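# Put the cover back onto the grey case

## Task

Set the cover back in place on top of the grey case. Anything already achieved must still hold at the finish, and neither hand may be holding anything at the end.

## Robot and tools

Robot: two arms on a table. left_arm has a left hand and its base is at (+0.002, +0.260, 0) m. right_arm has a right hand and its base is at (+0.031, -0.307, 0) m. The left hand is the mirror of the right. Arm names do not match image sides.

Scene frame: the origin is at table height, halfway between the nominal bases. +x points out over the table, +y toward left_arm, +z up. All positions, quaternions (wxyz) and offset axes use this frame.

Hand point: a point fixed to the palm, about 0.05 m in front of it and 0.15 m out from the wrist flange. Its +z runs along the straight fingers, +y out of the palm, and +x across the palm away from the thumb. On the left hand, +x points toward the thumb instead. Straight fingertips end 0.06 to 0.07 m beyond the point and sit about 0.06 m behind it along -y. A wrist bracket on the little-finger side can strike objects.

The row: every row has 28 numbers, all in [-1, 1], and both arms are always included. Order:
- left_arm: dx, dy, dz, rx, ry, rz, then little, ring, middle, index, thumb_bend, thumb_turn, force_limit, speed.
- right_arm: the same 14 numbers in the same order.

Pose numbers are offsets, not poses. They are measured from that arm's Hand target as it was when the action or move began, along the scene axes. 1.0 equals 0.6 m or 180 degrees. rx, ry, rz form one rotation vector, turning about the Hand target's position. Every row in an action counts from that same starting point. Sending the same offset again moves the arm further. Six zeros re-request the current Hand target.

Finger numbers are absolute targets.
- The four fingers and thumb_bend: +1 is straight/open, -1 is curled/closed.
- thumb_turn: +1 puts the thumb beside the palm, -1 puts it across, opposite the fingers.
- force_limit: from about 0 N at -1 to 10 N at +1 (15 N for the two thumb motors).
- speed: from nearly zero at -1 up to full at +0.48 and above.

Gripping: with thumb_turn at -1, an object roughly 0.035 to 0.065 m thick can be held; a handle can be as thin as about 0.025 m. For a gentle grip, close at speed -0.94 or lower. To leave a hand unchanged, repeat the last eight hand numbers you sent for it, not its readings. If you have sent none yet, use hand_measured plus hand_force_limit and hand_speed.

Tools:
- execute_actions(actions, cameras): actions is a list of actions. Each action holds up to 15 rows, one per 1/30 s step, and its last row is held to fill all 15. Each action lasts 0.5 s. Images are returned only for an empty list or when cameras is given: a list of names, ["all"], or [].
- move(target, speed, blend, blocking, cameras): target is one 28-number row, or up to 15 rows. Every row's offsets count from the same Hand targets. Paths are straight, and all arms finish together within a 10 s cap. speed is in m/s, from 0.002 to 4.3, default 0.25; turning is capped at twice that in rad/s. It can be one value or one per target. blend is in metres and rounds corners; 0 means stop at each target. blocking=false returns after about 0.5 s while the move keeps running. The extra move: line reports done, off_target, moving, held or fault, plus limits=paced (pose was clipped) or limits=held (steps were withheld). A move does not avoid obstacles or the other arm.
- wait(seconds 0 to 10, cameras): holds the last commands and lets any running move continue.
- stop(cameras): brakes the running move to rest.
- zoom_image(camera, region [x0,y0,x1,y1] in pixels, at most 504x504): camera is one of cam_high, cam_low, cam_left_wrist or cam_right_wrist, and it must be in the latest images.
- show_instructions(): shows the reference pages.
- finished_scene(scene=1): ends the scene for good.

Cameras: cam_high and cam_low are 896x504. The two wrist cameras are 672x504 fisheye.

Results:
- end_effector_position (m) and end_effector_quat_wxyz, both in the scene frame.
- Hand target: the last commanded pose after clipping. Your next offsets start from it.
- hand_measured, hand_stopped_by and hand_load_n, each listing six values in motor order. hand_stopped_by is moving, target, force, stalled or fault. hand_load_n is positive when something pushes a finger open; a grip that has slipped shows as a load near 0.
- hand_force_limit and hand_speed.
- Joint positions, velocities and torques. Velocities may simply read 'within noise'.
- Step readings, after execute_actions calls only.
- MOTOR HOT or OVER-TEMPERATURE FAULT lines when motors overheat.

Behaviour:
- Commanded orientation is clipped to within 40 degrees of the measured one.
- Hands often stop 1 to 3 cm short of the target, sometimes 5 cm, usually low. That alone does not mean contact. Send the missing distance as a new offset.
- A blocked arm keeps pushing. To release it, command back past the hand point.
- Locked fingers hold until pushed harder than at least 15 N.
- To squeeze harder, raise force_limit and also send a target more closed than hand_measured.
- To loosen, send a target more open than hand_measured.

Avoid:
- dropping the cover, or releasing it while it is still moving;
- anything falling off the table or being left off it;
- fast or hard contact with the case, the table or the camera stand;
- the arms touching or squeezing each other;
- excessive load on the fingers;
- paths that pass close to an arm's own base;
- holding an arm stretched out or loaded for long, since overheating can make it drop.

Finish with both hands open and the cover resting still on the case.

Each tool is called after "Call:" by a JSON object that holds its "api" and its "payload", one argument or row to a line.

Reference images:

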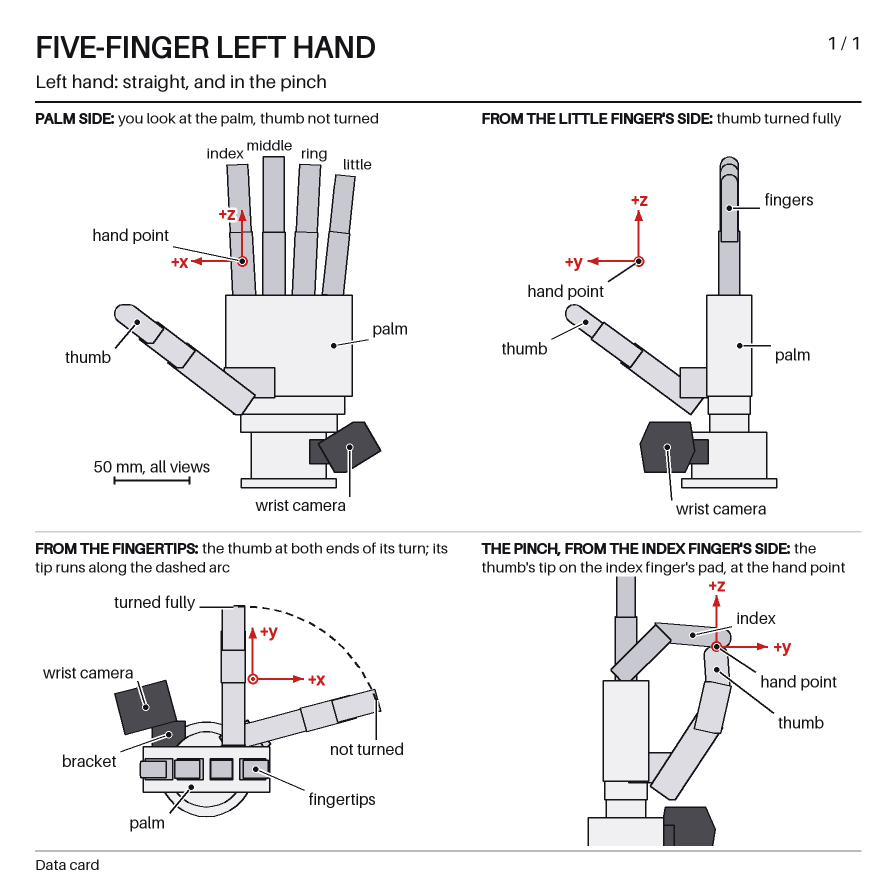

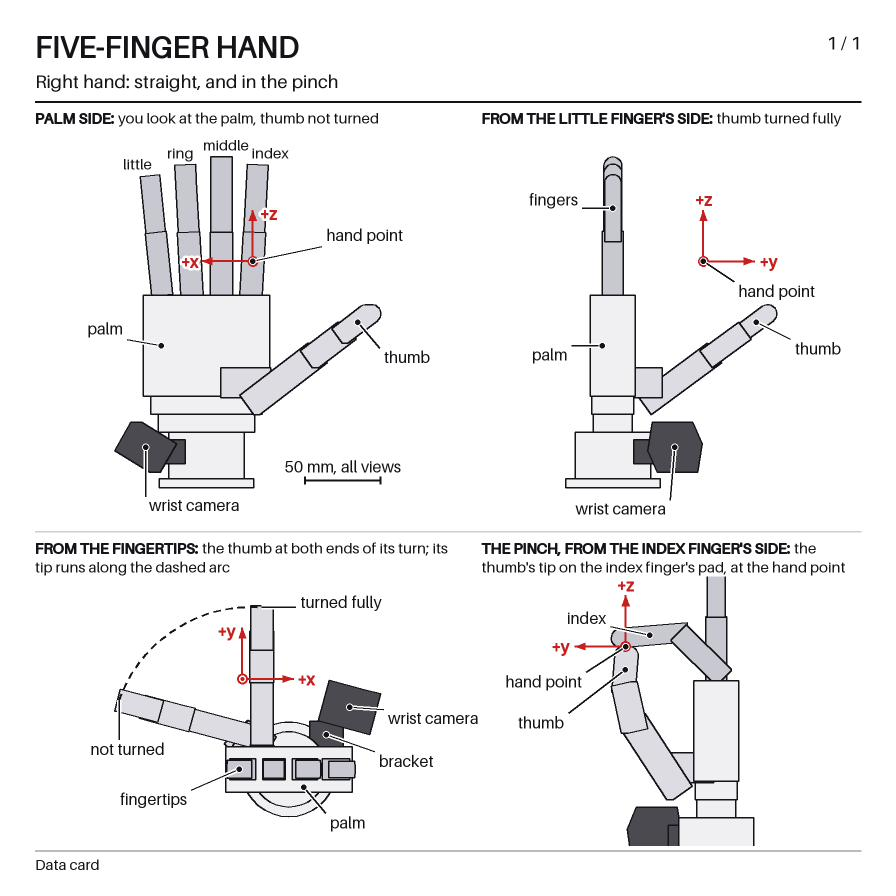

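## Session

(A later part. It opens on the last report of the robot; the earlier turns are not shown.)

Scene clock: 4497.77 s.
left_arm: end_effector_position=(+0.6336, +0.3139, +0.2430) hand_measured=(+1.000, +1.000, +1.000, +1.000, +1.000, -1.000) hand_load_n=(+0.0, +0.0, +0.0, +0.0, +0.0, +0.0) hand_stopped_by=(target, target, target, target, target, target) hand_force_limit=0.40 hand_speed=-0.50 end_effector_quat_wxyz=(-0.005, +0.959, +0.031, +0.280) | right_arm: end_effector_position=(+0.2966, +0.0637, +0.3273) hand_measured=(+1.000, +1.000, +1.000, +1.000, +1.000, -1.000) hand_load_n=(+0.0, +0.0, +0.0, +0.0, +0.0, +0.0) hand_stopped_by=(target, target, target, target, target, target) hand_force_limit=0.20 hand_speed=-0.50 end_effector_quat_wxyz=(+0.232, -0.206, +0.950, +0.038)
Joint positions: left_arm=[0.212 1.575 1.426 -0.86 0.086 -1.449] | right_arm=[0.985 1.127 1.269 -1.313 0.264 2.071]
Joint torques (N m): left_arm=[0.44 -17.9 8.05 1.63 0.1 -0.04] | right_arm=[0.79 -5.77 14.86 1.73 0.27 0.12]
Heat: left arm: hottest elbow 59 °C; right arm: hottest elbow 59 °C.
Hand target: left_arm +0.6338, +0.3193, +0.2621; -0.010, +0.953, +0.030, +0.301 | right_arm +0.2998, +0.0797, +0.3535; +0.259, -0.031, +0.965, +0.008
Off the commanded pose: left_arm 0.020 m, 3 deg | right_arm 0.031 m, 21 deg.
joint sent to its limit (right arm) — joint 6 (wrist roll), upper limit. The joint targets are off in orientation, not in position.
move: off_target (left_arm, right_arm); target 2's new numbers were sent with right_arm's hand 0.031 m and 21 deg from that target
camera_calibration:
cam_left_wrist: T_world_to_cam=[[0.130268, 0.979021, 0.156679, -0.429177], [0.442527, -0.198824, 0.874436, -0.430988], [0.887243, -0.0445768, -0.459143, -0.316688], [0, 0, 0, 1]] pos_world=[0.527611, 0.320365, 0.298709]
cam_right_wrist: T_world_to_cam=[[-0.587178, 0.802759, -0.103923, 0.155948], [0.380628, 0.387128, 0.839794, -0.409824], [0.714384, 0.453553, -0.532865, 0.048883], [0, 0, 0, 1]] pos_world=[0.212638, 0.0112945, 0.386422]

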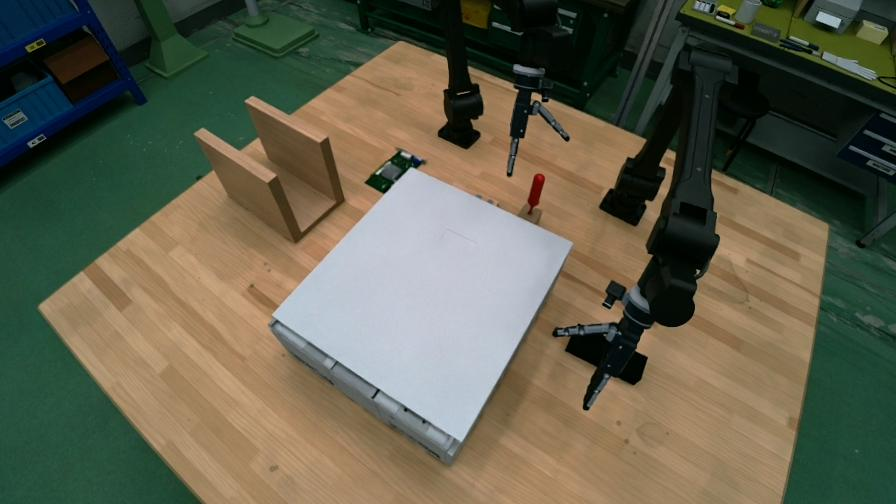

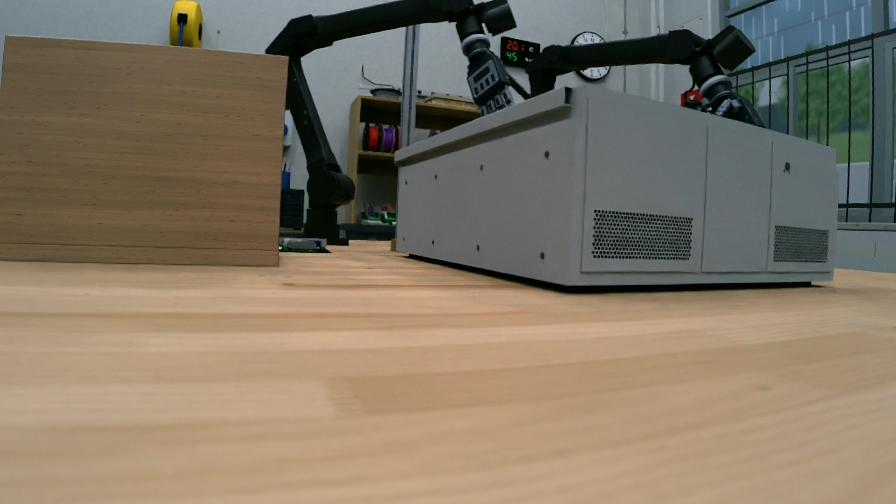

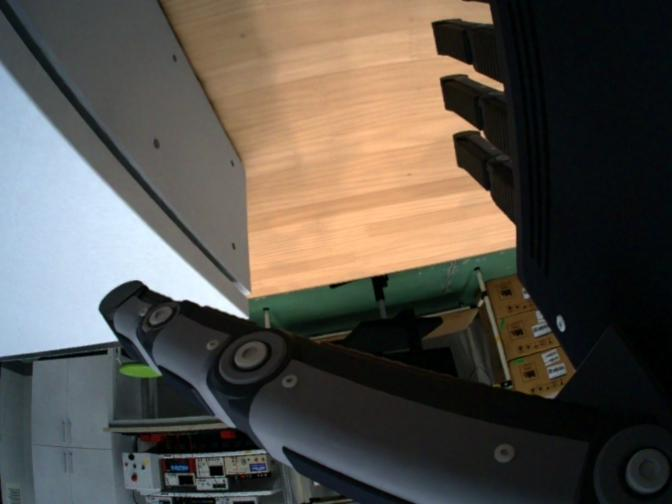

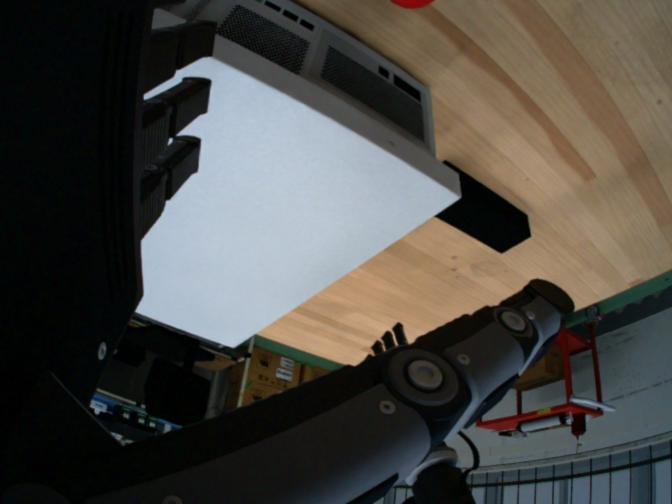

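Call:
{"api": "move", "payload": {
  "target": [0, 0.05, 0, 0, 0, 0, 1, 1, 1, 1, 1, -1, 0.4, -0.5, 0.0, 0.0, -0.165, 0, 0, 0, 1, 1, 1, 1, 1, -1, 0.2, -0.5],
  "speed": 0.12,
  "cameras": ["cam_high", "cam_right_wrist"]
}}

Call:
{"api": "zoom_image", "payload": {
  "camera": "cam_high",
  "region": [450, 130, 590, 250]
}}

Scene clock: 4560.13 s.
left_arm: end_effector_position=(+0.6275, +0.3421, +0.2438) hand_measured=(+1.000, +1.000, +1.000, +1.000, +1.000, -1.000) hand_load_n=(+0.0, +0.0, +0.0, +0.0, +0.0, +0.0) hand_stopped_by=(target, target, target, target, target, target) hand_force_limit=0.40 hand_speed=-0.50 end_effector_quat_wxyz=(-0.005, +0.959, +0.032, +0.283) | right_arm: end_effector_position=(+0.3022, +0.0712, +0.2499) hand_measured=(+1.000, +1.000, +1.000, +1.000, +1.000, -1.000) hand_load_n=(+0.0, +0.0, +0.0, +0.0, +0.0, +0.0) hand_stopped_by=(target, target, target, target, target, target) hand_force_limit=0.20 hand_speed=-0.50 end_effector_quat_wxyz=(+0.245, -0.204, +0.947, +0.045)
Joint positions: left_arm=[0.27 1.575 1.426 -0.86 0.119 -1.402] | right_arm=[0.988 1.127 1.053 -1.069 0.272 2.071]
Joint torques (N m): left_arm=[-0.03 -15.38 9.46 1.46 0.1 -0.01] | right_arm=[0.85 -6.53 10.55 1.95 0.29 0.13]
Heat: left arm: hottest elbow 56 °C; right arm: hottest elbow 64 °C.
Hand target: left_arm +0.6338, +0.3493, +0.2621; -0.010, +0.953, +0.030, +0.301 | right_arm +0.2998, +0.0798, +0.2546; +0.259, -0.031, +0.965, +0.008
Off the commanded pose: left_arm 0.021 m, 2 deg | right_arm 0.010 m, 20 deg.
joint sent to its limit (right arm) — joint 6 (wrist roll), upper limit. The joint targets are off in orientation, not in position.
move: off_target (left_arm, right_arm)
camera_calibration:
cam_right_wrist: T_world_to_cam=[[-0.584152, 0.805362, -0.100787, 0.143318], [0.362165, 0.369767, 0.855634, -0.346985], [0.726363, 0.463319, -0.507674, -0.0104019], [0, 0, 0, 1]] pos_world=[0.216941, 0.0176999, 0.306056]
Images, in order (width x height): cam_high 896x504, cam_right_wrist 672x504.

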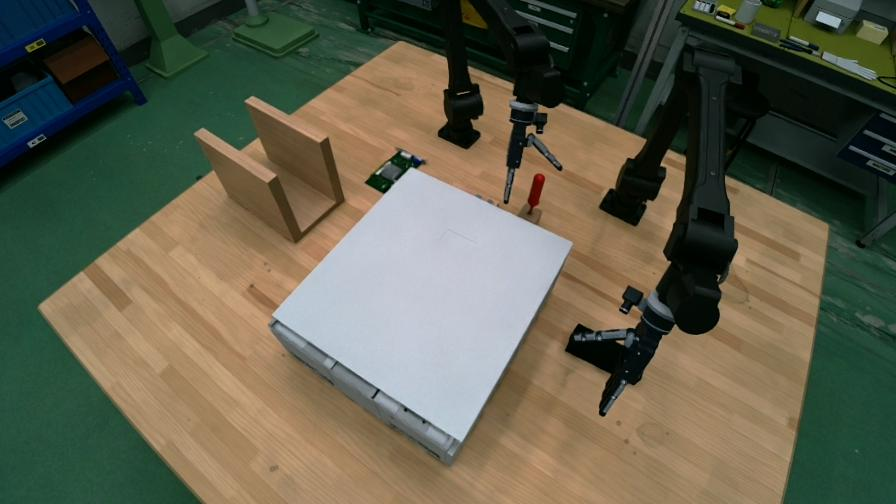

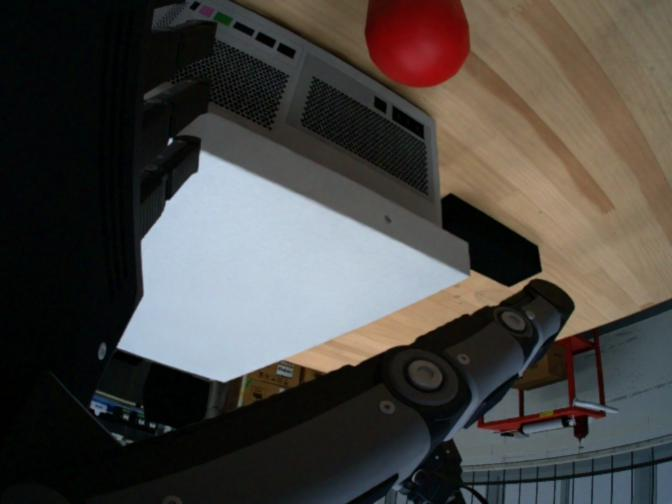

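Scaled by 3.600 from the camera's 896x504 image, which has a finer 1280x720 frame.

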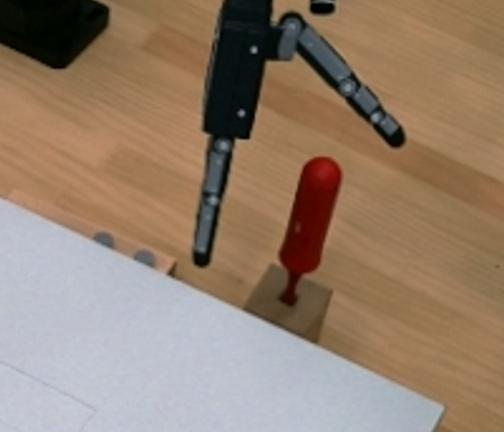

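Call:
{"api": "move", "payload": {
  "target": [0, 0, 0, 0, 0, 0, 1, 1, 1, 1, 1, -1, 0.4, -0.5, 0.01, 0.0, -0.035, 0, 0, 0, 1, 1, 1, 1, 1, -1, 0.2, -0.5],
  "speed": 0.08,
  "cameras": ["cam_high", "cam_right_wrist"]
}}

Call:
{"api": "zoom_image", "payload": {
  "camera": "cam_high",
  "region": [450, 130, 590, 250]
}}

Call:
{"api": "zoom_image", "payload": {
  "camera": "cam_right_wrist",
  "region": [100, 0, 500, 300]
}}

Scene clock: 4589.83 s.
left_arm: end_effector_position=(+0.6274, +0.3421, +0.2438) hand_measured=(+1.000, +1.000, +1.000, +1.000, +1.000, -1.000) hand_load_n=(-0.5, +0.0, +0.0, +0.0, +0.0, +0.0) hand_stopped_by=(target, target, target, target, target, target) hand_force_limit=0.40 hand_speed=-0.50 end_effector_quat_wxyz=(-0.005, +0.959, +0.032, +0.283) | right_arm: end_effector_position=(+0.3044, +0.0730, +0.2320) hand_measured=(+1.000, +1.000, +1.000, +1.000, +1.000, -1.000) hand_load_n=(+0.0, +0.0, +0.0, +0.0, +0.0, -0.5) hand_stopped_by=(target, target, target, target, target, target) hand_force_limit=0.20 hand_speed=-0.50 end_effector_quat_wxyz=(+0.249, -0.203, +0.946, +0.046)
Joint positions: left_arm=[0.27 1.575 1.426 -0.86 0.119 -1.402] | right_arm=[0.988 1.135 1.008 -1.007 0.276 2.071]
Joint torques (N m): left_arm=[0.15 -16.62 9.55 1.31 0.18 -0.04] | right_arm=[0.32 -6.01 10.52 1.99 0.3 0.12]
Heat: left arm: hottest elbow 58 °C; right arm: hottest elbow 58 °C.
Hand target: left_arm +0.6338, +0.3493, +0.2621; -0.010, +0.953, +0.030, +0.301 | right_arm +0.3058, +0.0798, +0.2337; +0.259, -0.031, +0.965, +0.009
Off the commanded pose: left_arm 0.021 m, 2 deg | right_arm 0.007 m, 20 deg.
joint sent to its limit (right arm) — joint 6 (wrist roll), upper limit. The joint targets are off in orientation, not in position.
move: off_target (left_arm, right_arm)
camera_calibration:
cam_right_wrist: T_world_to_cam=[[-0.581932, 0.806907, -0.101276, 0.140609], [0.355916, 0.364676, 0.860427, -0.332004], [0.731218, 0.464664, -0.499407, -0.0253679], [0, 0, 0, 1]] pos_world=[0.218539, 0.0194032, 0.287236]
Images, in order (width x height): cam_high 896x504, cam_right_wrist 672x504.

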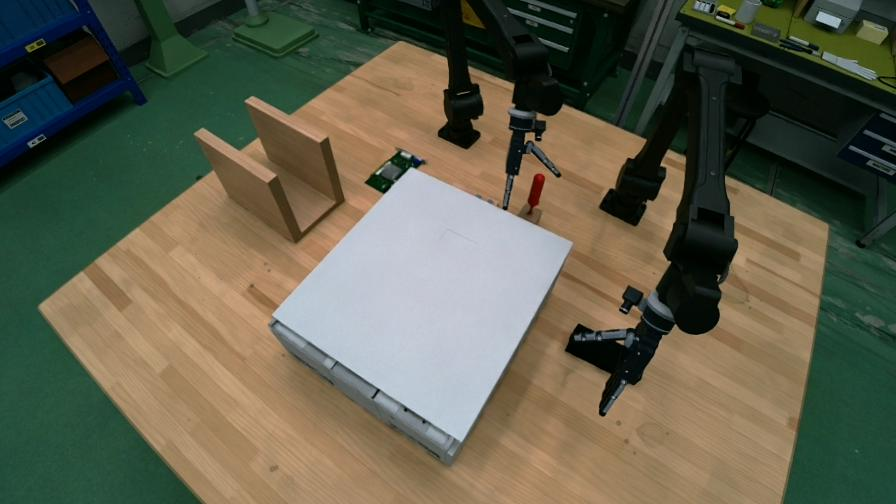

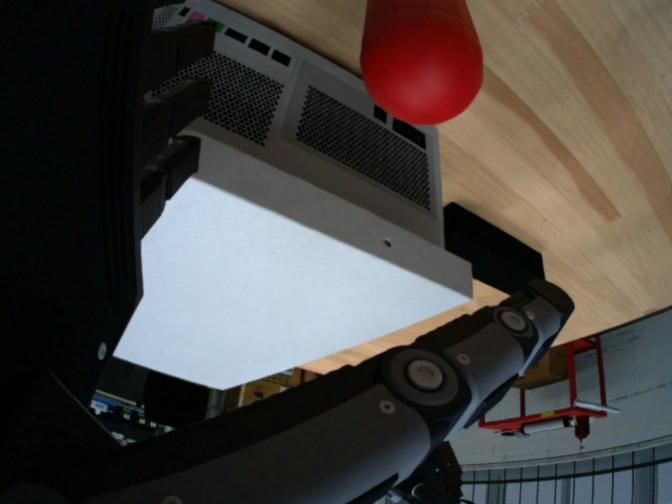

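Scaled by 3.600 from the camera's 896x504 image, which has a finer 1280x720 frame.

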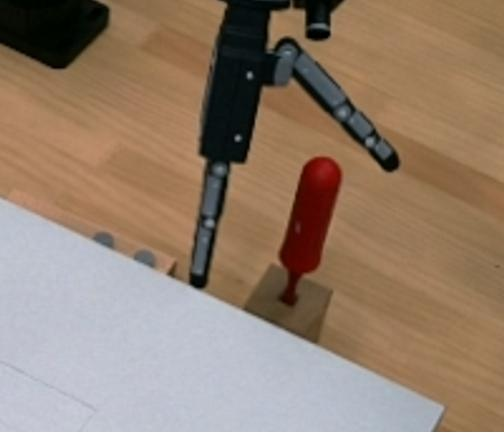

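Scaled by 1.260 from the camera's 672x504 image, which has a finer 960x720 frame.

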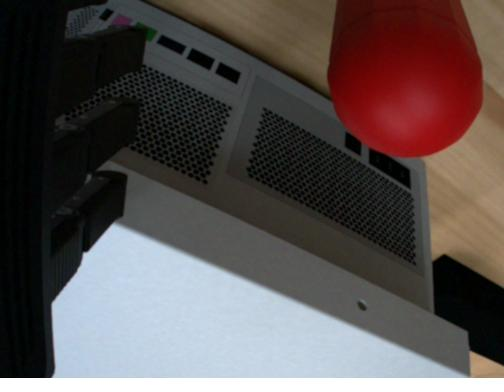

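Call:
{"api": "move", "payload": {
  "target": [0, 0, 0, 0, 0, 0, 1, 1, 1, 1, 1, -1, 0.4, -0.5, 0.03, 0.0, -0.012, 0, 0, 0, 1, 1, 1, 1, 1, -1, 0.2, -0.5],
  "speed": 0.05,
  "cameras": ["cam_high", "cam_right_wrist"]
}}

Call:
{"api": "zoom_image", "payload": {
  "camera": "cam_high",
  "region": [450, 130, 590, 250]
}}

Call:
{"api": "zoom_image", "payload": {
  "camera": "cam_high",
  "region": [420, 410, 500, 470]
}}

Scene clock: 4603.53 s.
left_arm: end_effector_position=(+0.6274, +0.3421, +0.2438) hand_measured=(+1.000, +1.000, +1.000, +1.000, +1.000, -1.000) hand_load_n=(+0.0, +0.0, +0.0, -0.5, +0.0, +0.0) hand_stopped_by=(target, target, target, target, target, target) hand_force_limit=0.40 hand_speed=-0.50 end_effector_quat_wxyz=(-0.005, +0.959, +0.032, +0.283) | right_arm: end_effector_position=(+0.3077, +0.0780, +0.2235) hand_measured=(+1.000, +1.000, +1.000, +1.000, +1.000, -1.000) hand_load_n=(+0.0, +0.0, +0.0, -0.5, -0.5, +0.0) hand_stopped_by=(target, target, target, target, target, target) hand_force_limit=0.20 hand_speed=-0.50 end_effector_quat_wxyz=(+0.246, -0.204, +0.947, +0.043)
Joint positions: left_arm=[0.27 1.575 1.426 -0.86 0.119 -1.402] | right_arm=[0.988 1.16 1.008 -0.991 0.276 2.071]
Joint torques (N m): left_arm=[-0.03 -16.03 9.55 1.29 0.15 0.03] | right_arm=[-1.79 -5.83 10.95 2.4 0.41 0.13]
Heat: left arm: hottest elbow 58 °C; right arm: hottest elbow 57 °C.
Hand target: left_arm +0.6338, +0.3493, +0.2621; -0.010, +0.953, +0.030, +0.301 | right_arm +0.3238, +0.0799, +0.2264; +0.259, -0.031, +0.965, +0.008
Off the commanded pose: left_arm 0.021 m, 2 deg | right_arm 0.016 m, 20 deg.
joint sent to its limit (right arm) — joint 6 (wrist roll), upper limit. The joint targets are off in orientation, not in position.
move: off_target (left_arm, right_arm)
camera_calibration:
cam_right_wrist: T_world_to_cam=[[-0.582434, 0.806154, -0.104335, 0.138555], [0.360056, 0.370924, 0.856023, -0.328488], [0.728787, 0.461011, -0.506299, -0.031786], [0, 0, 0, 1]] pos_world=[0.222138, 0.0248014, 0.279557]
Images, in order (width x height): cam_high 896x504, cam_right_wrist 672x504.

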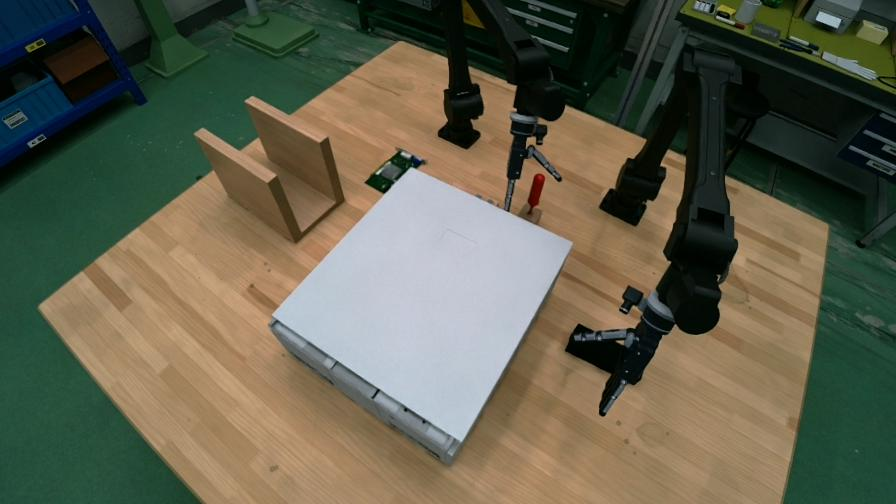

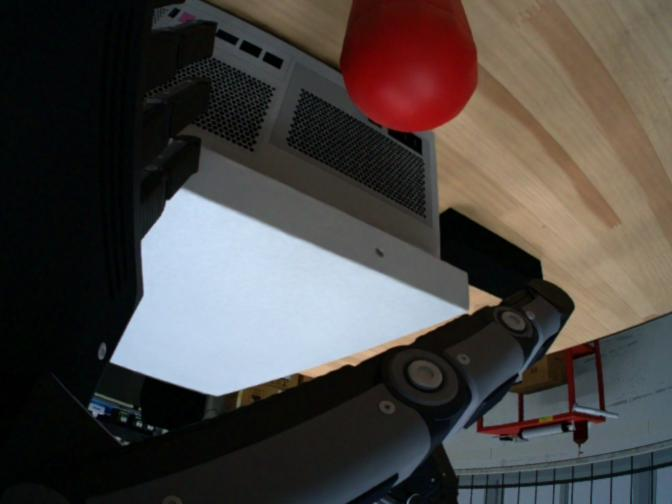

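Scaled by 3.600 from the camera's 896x504 image, which has a finer 1280x720 frame.

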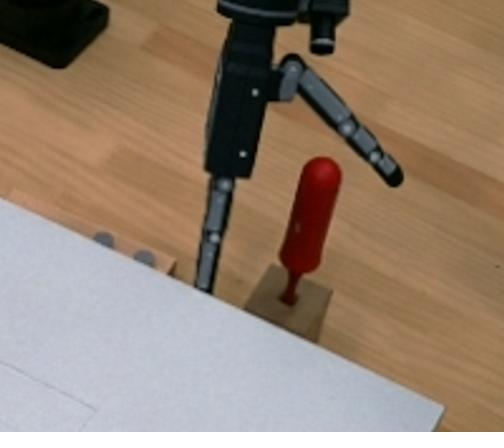

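Scaled by 6.300 from the camera's 896x504 image, which has a finer 1280x720 frame.

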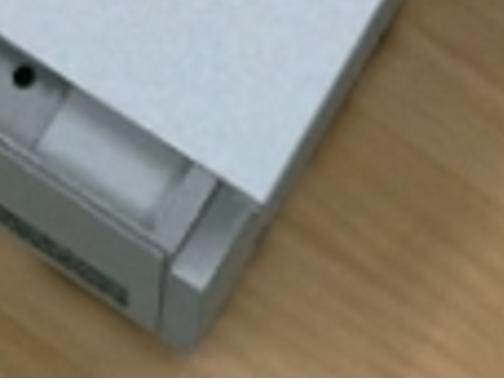

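Call:
{"api": "move", "payload": {
  "target": [0, 0, 0, 0, 0, 0, 1, 1, 1, 1, 1, -1, 0.4, -0.5, 0.03, -0.01, 0.0, 0, 0, 0, 1, 1, 1, 1, 1, -1, 0.2, -0.5],
  "speed": 0.05,
  "cameras": ["cam_high", "cam_right_wrist"]
}}

Call:
{"api": "zoom_image", "payload": {
  "camera": "cam_high",
  "region": [450, 130, 590, 250]
}}

Call:
{"api": "zoom_image", "payload": {
  "camera": "cam_high",
  "region": [420, 410, 500, 470]
}}

Scene clock: 4616.77 s.
left_arm: end_effector_position=(+0.6274, +0.3421, +0.2438) hand_measured=(+1.000, +1.000, +1.000, +1.000, +1.000, -1.000) hand_load_n=(+0.0, +0.0, +0.0, +0.0, +0.0, +0.0) hand_stopped_by=(target, target, target, target, target, target) hand_force_limit=0.40 hand_speed=-0.50 end_effector_quat_wxyz=(-0.005, +0.959, +0.032, +0.283) | right_arm: end_effector_position=(+0.3124, +0.0758, +0.2184) hand_measured=(+1.000, +1.000, +1.000, +1.000, +1.000, -1.000) hand_load_n=(+0.0, +0.0, +0.0, -4.0, +0.0, +0.0) hand_stopped_by=(target, target, target, target, target, target) hand_force_limit=0.20 hand_speed=-0.50 end_effector_quat_wxyz=(+0.237, -0.198, +0.950, +0.044)
Joint positions: left_arm=[0.27 1.575 1.426 -0.86 0.119 -1.402] | right_arm=[0.969 1.171 1.008 -0.991 0.257 2.071]
Joint torques (N m): left_arm=[0.15 -16.26 9.66 1.47 0.16 0] | right_arm=[-3.14 -5.54 12.11 2.43 1.04 0.12]
Heat: left arm: hottest elbow 59 °C; right arm: hottest elbow 56 °C.
Hand target: left_arm +0.6338, +0.3493, +0.2621; -0.010, +0.953, +0.030, +0.301 | right_arm +0.3418, +0.0738, +0.2265; +0.259, -0.031, +0.965, +0.009
Off the commanded pose: left_arm 0.021 m, 2 deg | right_arm 0.030 m, 20 deg.
joint sent to its limit (right arm) — joint 6 (wrist roll), upper limit. The joint targets are off in orientation, not in position.
move: off_target (left_arm, right_arm)
camera_calibration:
cam_right_wrist: T_world_to_cam=[[-0.575472, 0.812618, -0.0921125, 0.137281], [0.381228, 0.366195, 0.848862, -0.329707], [0.723531, 0.45338, -0.520528, -0.0313964], [0, 0, 0, 1]] pos_world=[0.227412, 0.0234145, 0.276179]
Images, in order (width x height): cam_high 896x504, cam_right_wrist 672x504.

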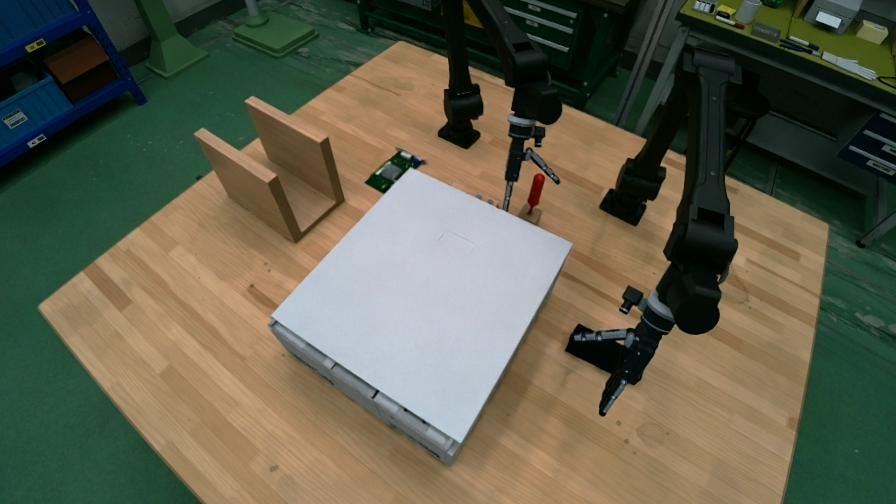

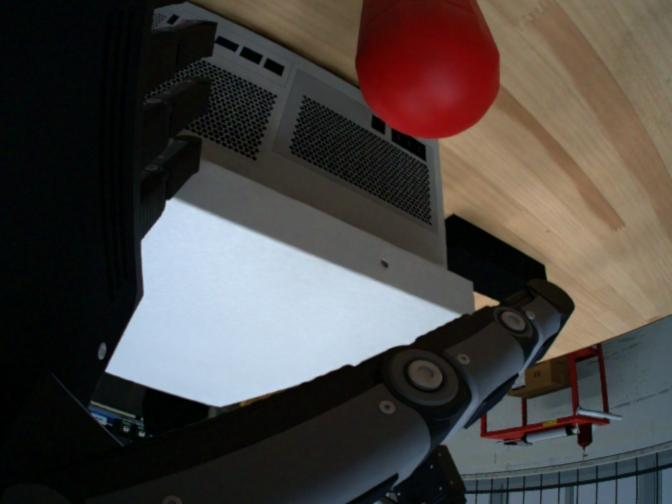

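Scaled by 3.600 from the camera's 896x504 image, which has a finer 1280x720 frame.

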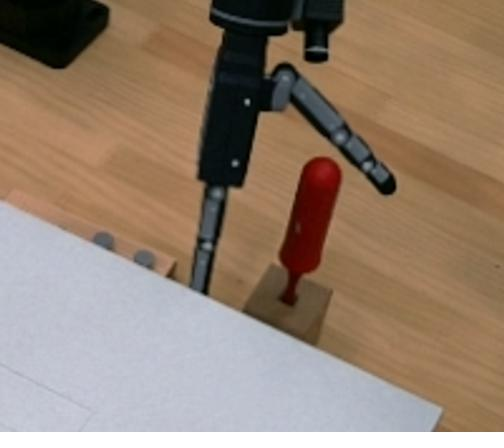

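Scaled by 6.300 from the camera's 896x504 image, which has a finer 1280x720 frame.

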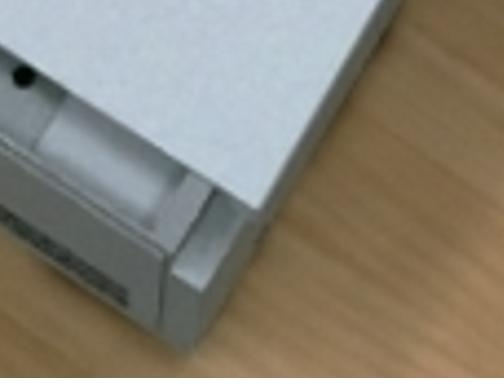

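Call:
{"api": "move", "payload": {
  "target": [0, 0, 0, 0, 0, 0, 1, 1, 1, 1, 1, -1, 0.4, -0.5, 0.025, 0.0, 0.01, 0, 0, 0, 1, 1, 1, 1, 1, -1, 0.2, -0.5],
  "speed": 0.05,
  "cameras": ["cam_high", "cam_right_wrist"]
}}

Call:
{"api": "zoom_image", "payload": {
  "camera": "cam_high",
  "region": [450, 130, 590, 250]
}}

Call:
{"api": "zoom_image", "payload": {
  "camera": "cam_high",
  "region": [420, 410, 500, 470]
}}

Scene clock: 4631.10 s.
left_arm: end_effector_position=(+0.6274, +0.3421, +0.2438) hand_measured=(+1.000, +1.000, +1.000, +1.000, +1.000, -1.000) hand_load_n=(+0.0, +0.0, +0.0, +0.0, +0.0, +0.0) hand_stopped_by=(target, target, target, target, target, target) hand_force_limit=0.40 hand_speed=-0.50 end_effector_quat_wxyz=(-0.005, +0.959, +0.032, +0.283) | right_arm: end_effector_position=(+0.3256, +0.0692, +0.2030) hand_measured=(+1.000, +1.000, +1.000, +1.000, +1.000, -1.000) hand_load_n=(+0.0, +0.0, +0.0, -2.5, +0.0, +0.0) hand_stopped_by=(target, target, target, target, target, target) hand_force_limit=0.20 hand_speed=-0.50 end_effector_quat_wxyz=(+0.224, -0.186, +0.956, +0.031)
Joint positions: left_arm=[0.27 1.575 1.426 -0.86 0.119 -1.402] | right_arm=[0.937 1.204 1.008 -0.991 0.252 2.071]
Joint torques (N m): left_arm=[0.09 -16.44 9.5 1.44 0.11 -0.01] | right_arm=[-2.67 -7.18 14.86 1.95 1.07 0.12]
Heat: left arm: hottest elbow 59 °C; right arm: hottest elbow 56 °C.
Hand target: left_arm +0.6338, +0.3493, +0.2621; -0.010, +0.953, +0.030, +0.301 | right_arm +0.3568, +0.0738, +0.2324; +0.259, -0.031, +0.965, +0.008
Off the commanded pose: left_arm 0.021 m, 2 deg | right_arm 0.043 m, 18 deg.
joint sent to its limit (right arm) — joint 6 (wrist roll), upper limit. The joint targets are off in orientation, not in position.
move: off_target (left_arm, right_arm)
camera_calibration:
cam_right_wrist: T_world_to_cam=[[-0.552683, 0.827452, -0.0993207, 0.141775], [0.412299, 0.375047, 0.83027, -0.326148], [0.724259, 0.417926, -0.54844, -0.038136], [0, 0, 0, 1]] pos_world=[0.240447, 0.0209472, 0.263957]
Images, in order (width x height): cam_high 896x504, cam_right_wrist 672x504.

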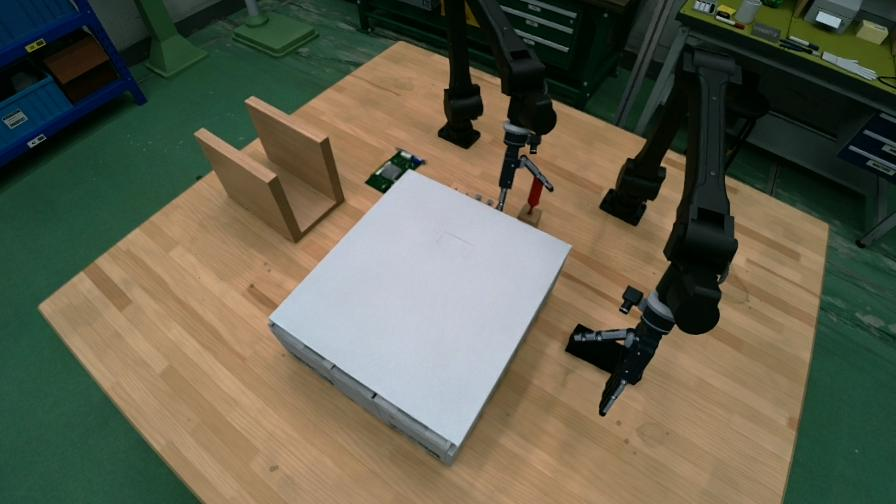

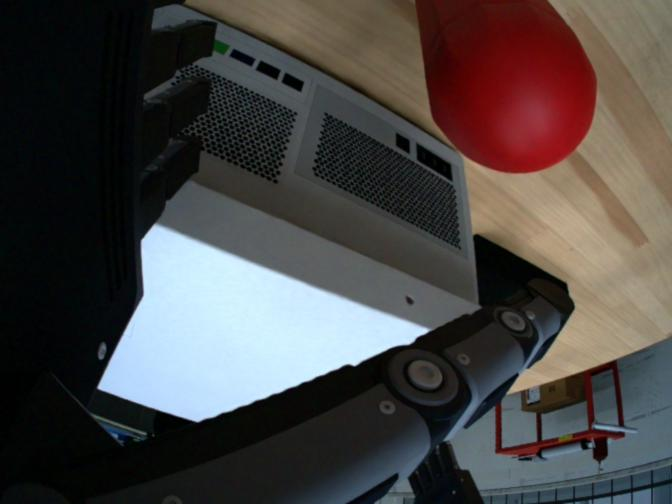

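Scaled by 3.600 from the camera's 896x504 image, which has a finer 1280x720 frame.

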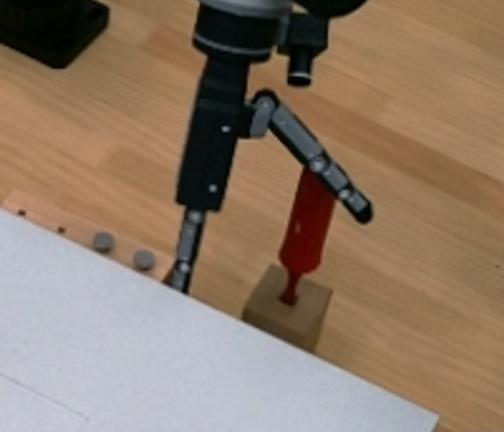

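Scaled by 6.300 from the camera's 896x504 image, which has a finer 1280x720 frame.

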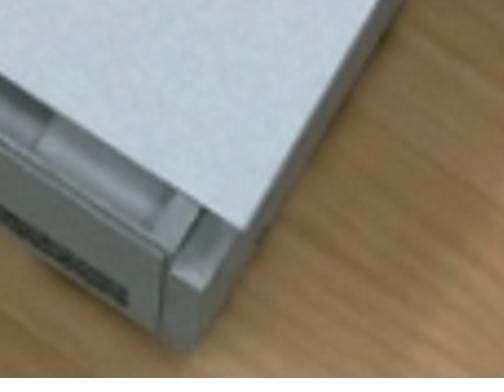

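Call:
{"api": "move", "payload": {
  "target": [0, 0, 0, 0, 0, 0, 1, 1, 1, 1, 1, -1, 0.4, -0.5, 0.018, 0.005, 0.02, 0, 0, 0, 1, 1, 1, 1, 1, -1, 0.2, -0.5],
  "speed": 0.05,
  "cameras": ["cam_high", "cam_right_wrist"]
}}

Call:
{"api": "zoom_image", "payload": {
  "camera": "cam_high",
  "region": [420, 410, 500, 470]
}}

Call:
{"api": "zoom_image", "payload": {
  "camera": "cam_high",
  "region": [240, 280, 320, 340]
}}

Scene clock: 4653.33 s.
left_arm: end_effector_position=(+0.6274, +0.3421, +0.2438) hand_measured=(+1.000, +1.000, +1.000, +1.000, +1.000, -1.000) hand_load_n=(+0.0, +0.0, +0.0, +0.0, -0.5, +0.0) hand_stopped_by=(target, target, target, target, target, target) hand_force_limit=0.40 hand_speed=-0.50 end_effector_quat_wxyz=(-0.005, +0.959, +0.032, +0.283) | right_arm: end_effector_position=(+0.3335, +0.0691, +0.2016) hand_measured=(+1.000, +1.000, +1.000, +1.000, +1.000, -1.000) hand_load_n=(+0.0, +0.0, +0.0, -2.5, +0.0, +0.0) hand_stopped_by=(target, target, target, target, target, target) hand_force_limit=0.20 hand_speed=-0.50 end_effector_quat_wxyz=(+0.218, -0.180, +0.959, +0.025)
Joint positions: left_arm=[0.27 1.575 1.426 -0.86 0.119 -1.402] | right_arm=[0.922 1.227 1.029 -1.004 0.251 2.071]
Joint torques (N m): left_arm=[0.79 -15.74 9.58 1.42 0.15 -0.03] | right_arm=[-2.67 -8.06 16.92 1.4 1.12 0.12]
Heat: left arm: hottest elbow 59 °C; right arm: hottest elbow 57 °C.
Hand target: left_arm +0.6338, +0.3493, +0.2621; -0.010, +0.953, +0.030, +0.301 | right_arm +0.3675, +0.0768, +0.2444; +0.259, -0.031, +0.965, +0.008
Off the commanded pose: left_arm 0.021 m, 2 deg | right_arm 0.055 m, 18 deg.
joint sent to its limit (right arm) — joint 6 (wrist roll), upper limit. The joint targets are off in position and orientation.
move: off_target (left_arm, right_arm)
camera_calibration:
cam_right_wrist: T_world_to_cam=[[-0.542476, 0.833742, -0.102932, 0.14304], [0.425746, 0.37848, 0.821884, -0.331311], [0.724197, 0.402029, -0.560278, -0.0411076], [0, 0, 0, 1]] pos_world=[0.24842, 0.0226629, 0.263991]
Images, in order (width x height): cam_high 896x504, cam_right_wrist 672x504.

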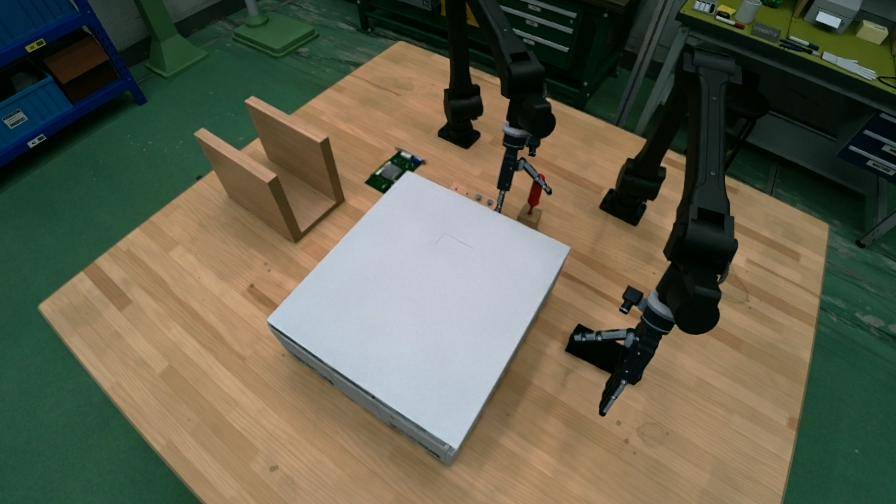

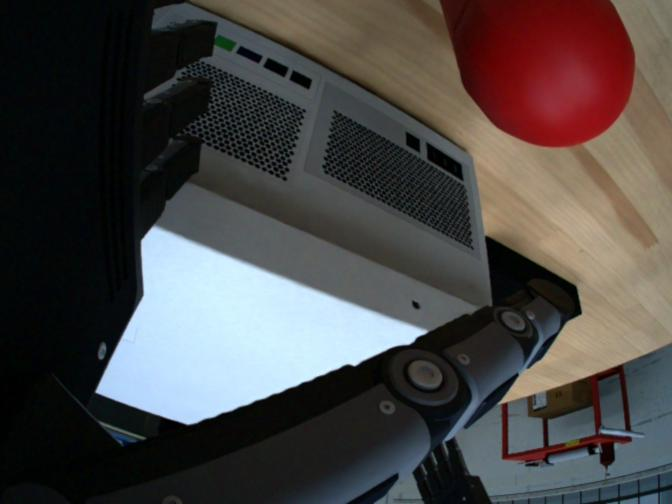

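Scaled by 6.300 from the camera's 896x504 image, which has a finer 1280x720 frame.

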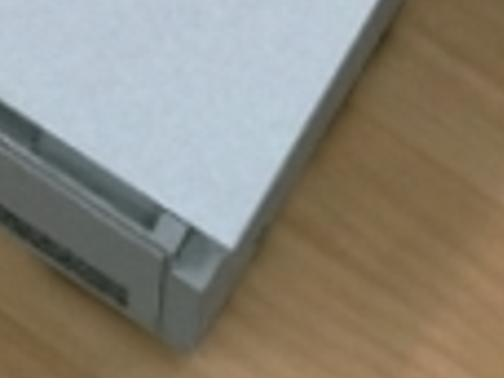

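Scaled by 6.300 from the camera's 896x504 image, which has a finer 1280x720 frame.

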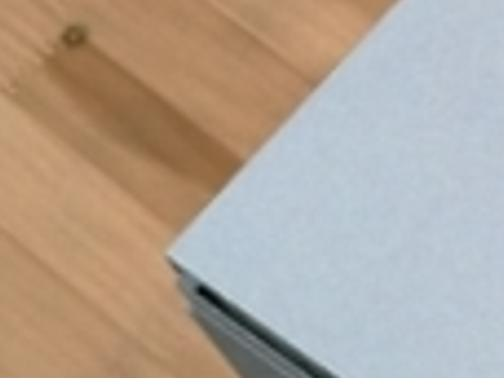

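Call:
{"api": "move", "payload": {
  "target": [0, 0, 0, 0, 0, 0, 1, 1, 1, 1, 1, -1, 0.4, -0.5, 0.014, 0.005, 0.01, 0, 0, 0, 1, 1, 1, 1, 1, -1, 0.2, -0.5],
  "speed": 0.05,
  "cameras": ["cam_high", "cam_right_wrist"]
}}

Call:
{"api": "zoom_image", "payload": {
  "camera": "cam_high",
  "region": [420, 410, 500, 470]
}}

Call:
{"api": "zoom_image", "payload": {
  "camera": "cam_high",
  "region": [240, 280, 320, 340]
}}

Call:
{"api": "zoom_image", "payload": {
  "camera": "cam_right_wrist",
  "region": [130, 130, 530, 430]
}}

Scene clock: 4666.43 s.
left_arm: end_effector_position=(+0.6274, +0.3421, +0.2438) hand_measured=(+1.000, +1.000, +1.000, +1.000, +1.000, -1.000) hand_load_n=(+0.0, +0.0, +0.0, +0.0, +0.0, +0.0) hand_stopped_by=(target, target, target, target, target, target) hand_force_limit=0.40 hand_speed=-0.50 end_effector_quat_wxyz=(-0.005, +0.959, +0.032, +0.283) | right_arm: end_effector_position=(+0.3382, +0.0695, +0.2024) hand_measured=(+1.000, +1.000, +1.000, +1.000, +1.000, -1.000) hand_load_n=(+0.0, +0.0, +0.0, -2.5, -0.5, +0.0) hand_stopped_by=(target, target, target, target, target, target) hand_force_limit=0.20 hand_speed=-0.50 end_effector_quat_wxyz=(+0.212, -0.178, +0.961, +0.020)
Joint positions: left_arm=[0.27 1.575 1.426 -0.86 0.119 -1.402] | right_arm=[0.915 1.244 1.052 -1.026 0.249 2.071]
Joint torques (N m): left_arm=[0.15 -15.97 9.47 1.51 0.15 -0.01] | right_arm=[-2.73 -8.41 17.62 1.69 1.13 0.12]
Heat: left arm: hottest elbow 59 °C; right arm: hottest elbow 61 °C.
Hand target: left_arm +0.6338, +0.3493, +0.2621; -0.010, +0.953, +0.030, +0.301 | right_arm +0.3760, +0.0798, +0.2505; +0.259, -0.031, +0.965, +0.008
Off the commanded pose: left_arm 0.021 m, 2 deg | right_arm 0.062 m, 18 deg.
joint sent to its limit (right arm) — joint 6 (wrist roll), upper limit. The joint targets are off in position and orientation.
move: off_target (left_arm, right_arm)
camera_calibration:
cam_right_wrist: T_world_to_cam=[[-0.537576, 0.836341, -0.107448, 0.144364], [0.437299, 0.38547, 0.812516, -0.336561], [0.720959, 0.389802, -0.572951, -0.0396974], [0, 0, 0, 1]] pos_world=[0.253405, 0.0244711, 0.266229]
Images, in order (width x height): cam_high 896x504, cam_right_wrist 672x504.

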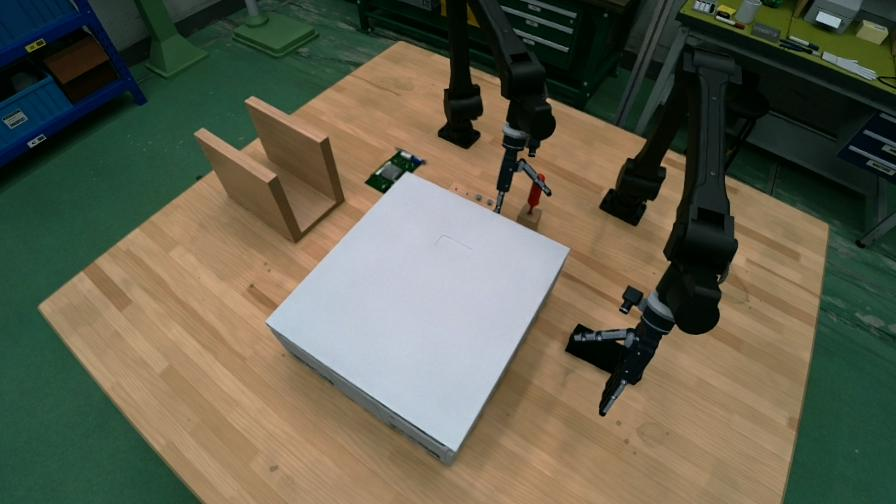

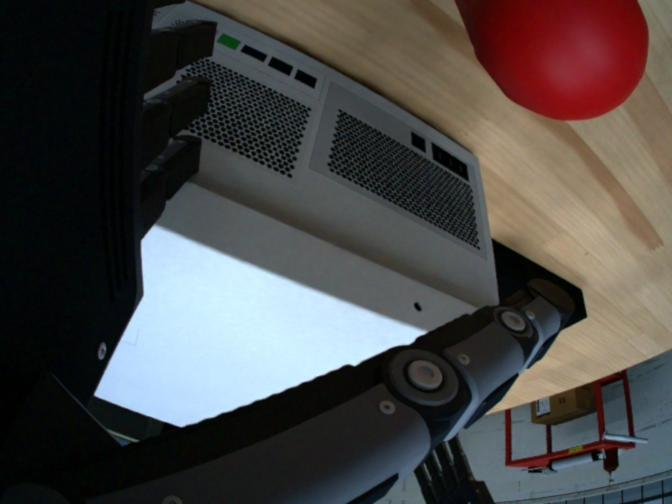

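Scaled by 6.300 from the camera's 896x504 image, which has a finer 1280x720 frame.

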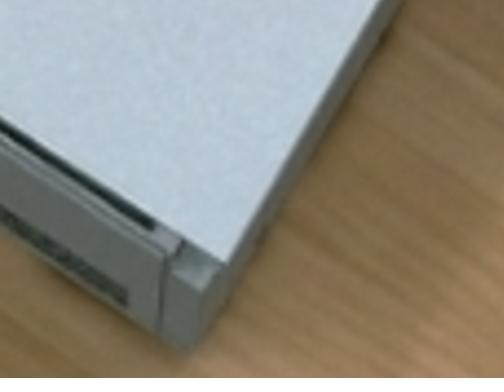

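Scaled by 6.300 from the camera's 896x504 image, which has a finer 1280x720 frame.

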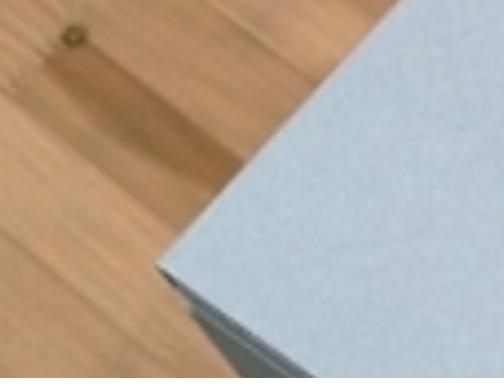

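Scaled by 1.260 from the camera's 672x504 image, which has a finer 960x720 frame.

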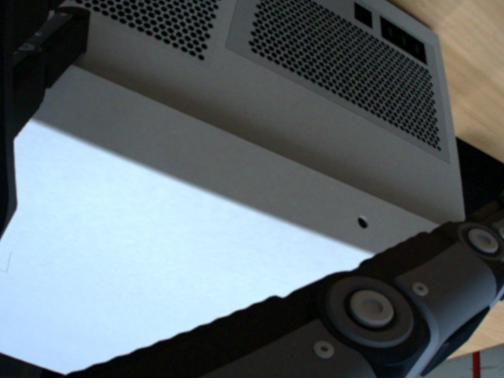

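Call:
{"api": "zoom_image", "payload": {
  "camera": "cam_high",
  "region": [380, 140, 460, 200]
}}

Call:
{"api": "zoom_image", "payload": {
  "camera": "cam_high",
  "region": [520, 210, 600, 270]
}}

Scaled by 6.300 from the camera's 896x504 image, which has a finer 1280x720 frame.

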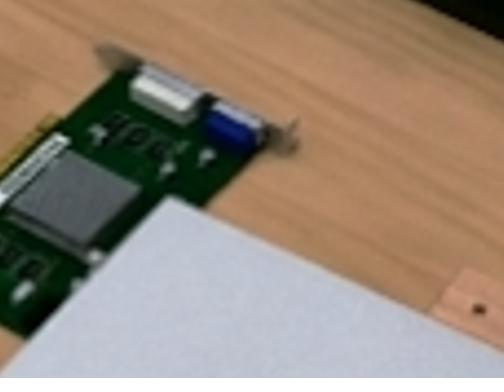

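Scaled by 6.300 from the camera's 896x504 image, which has a finer 1280x720 frame.

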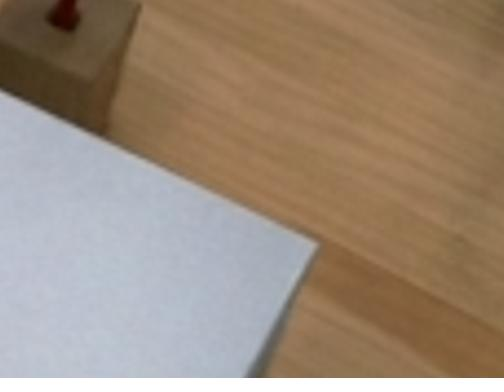

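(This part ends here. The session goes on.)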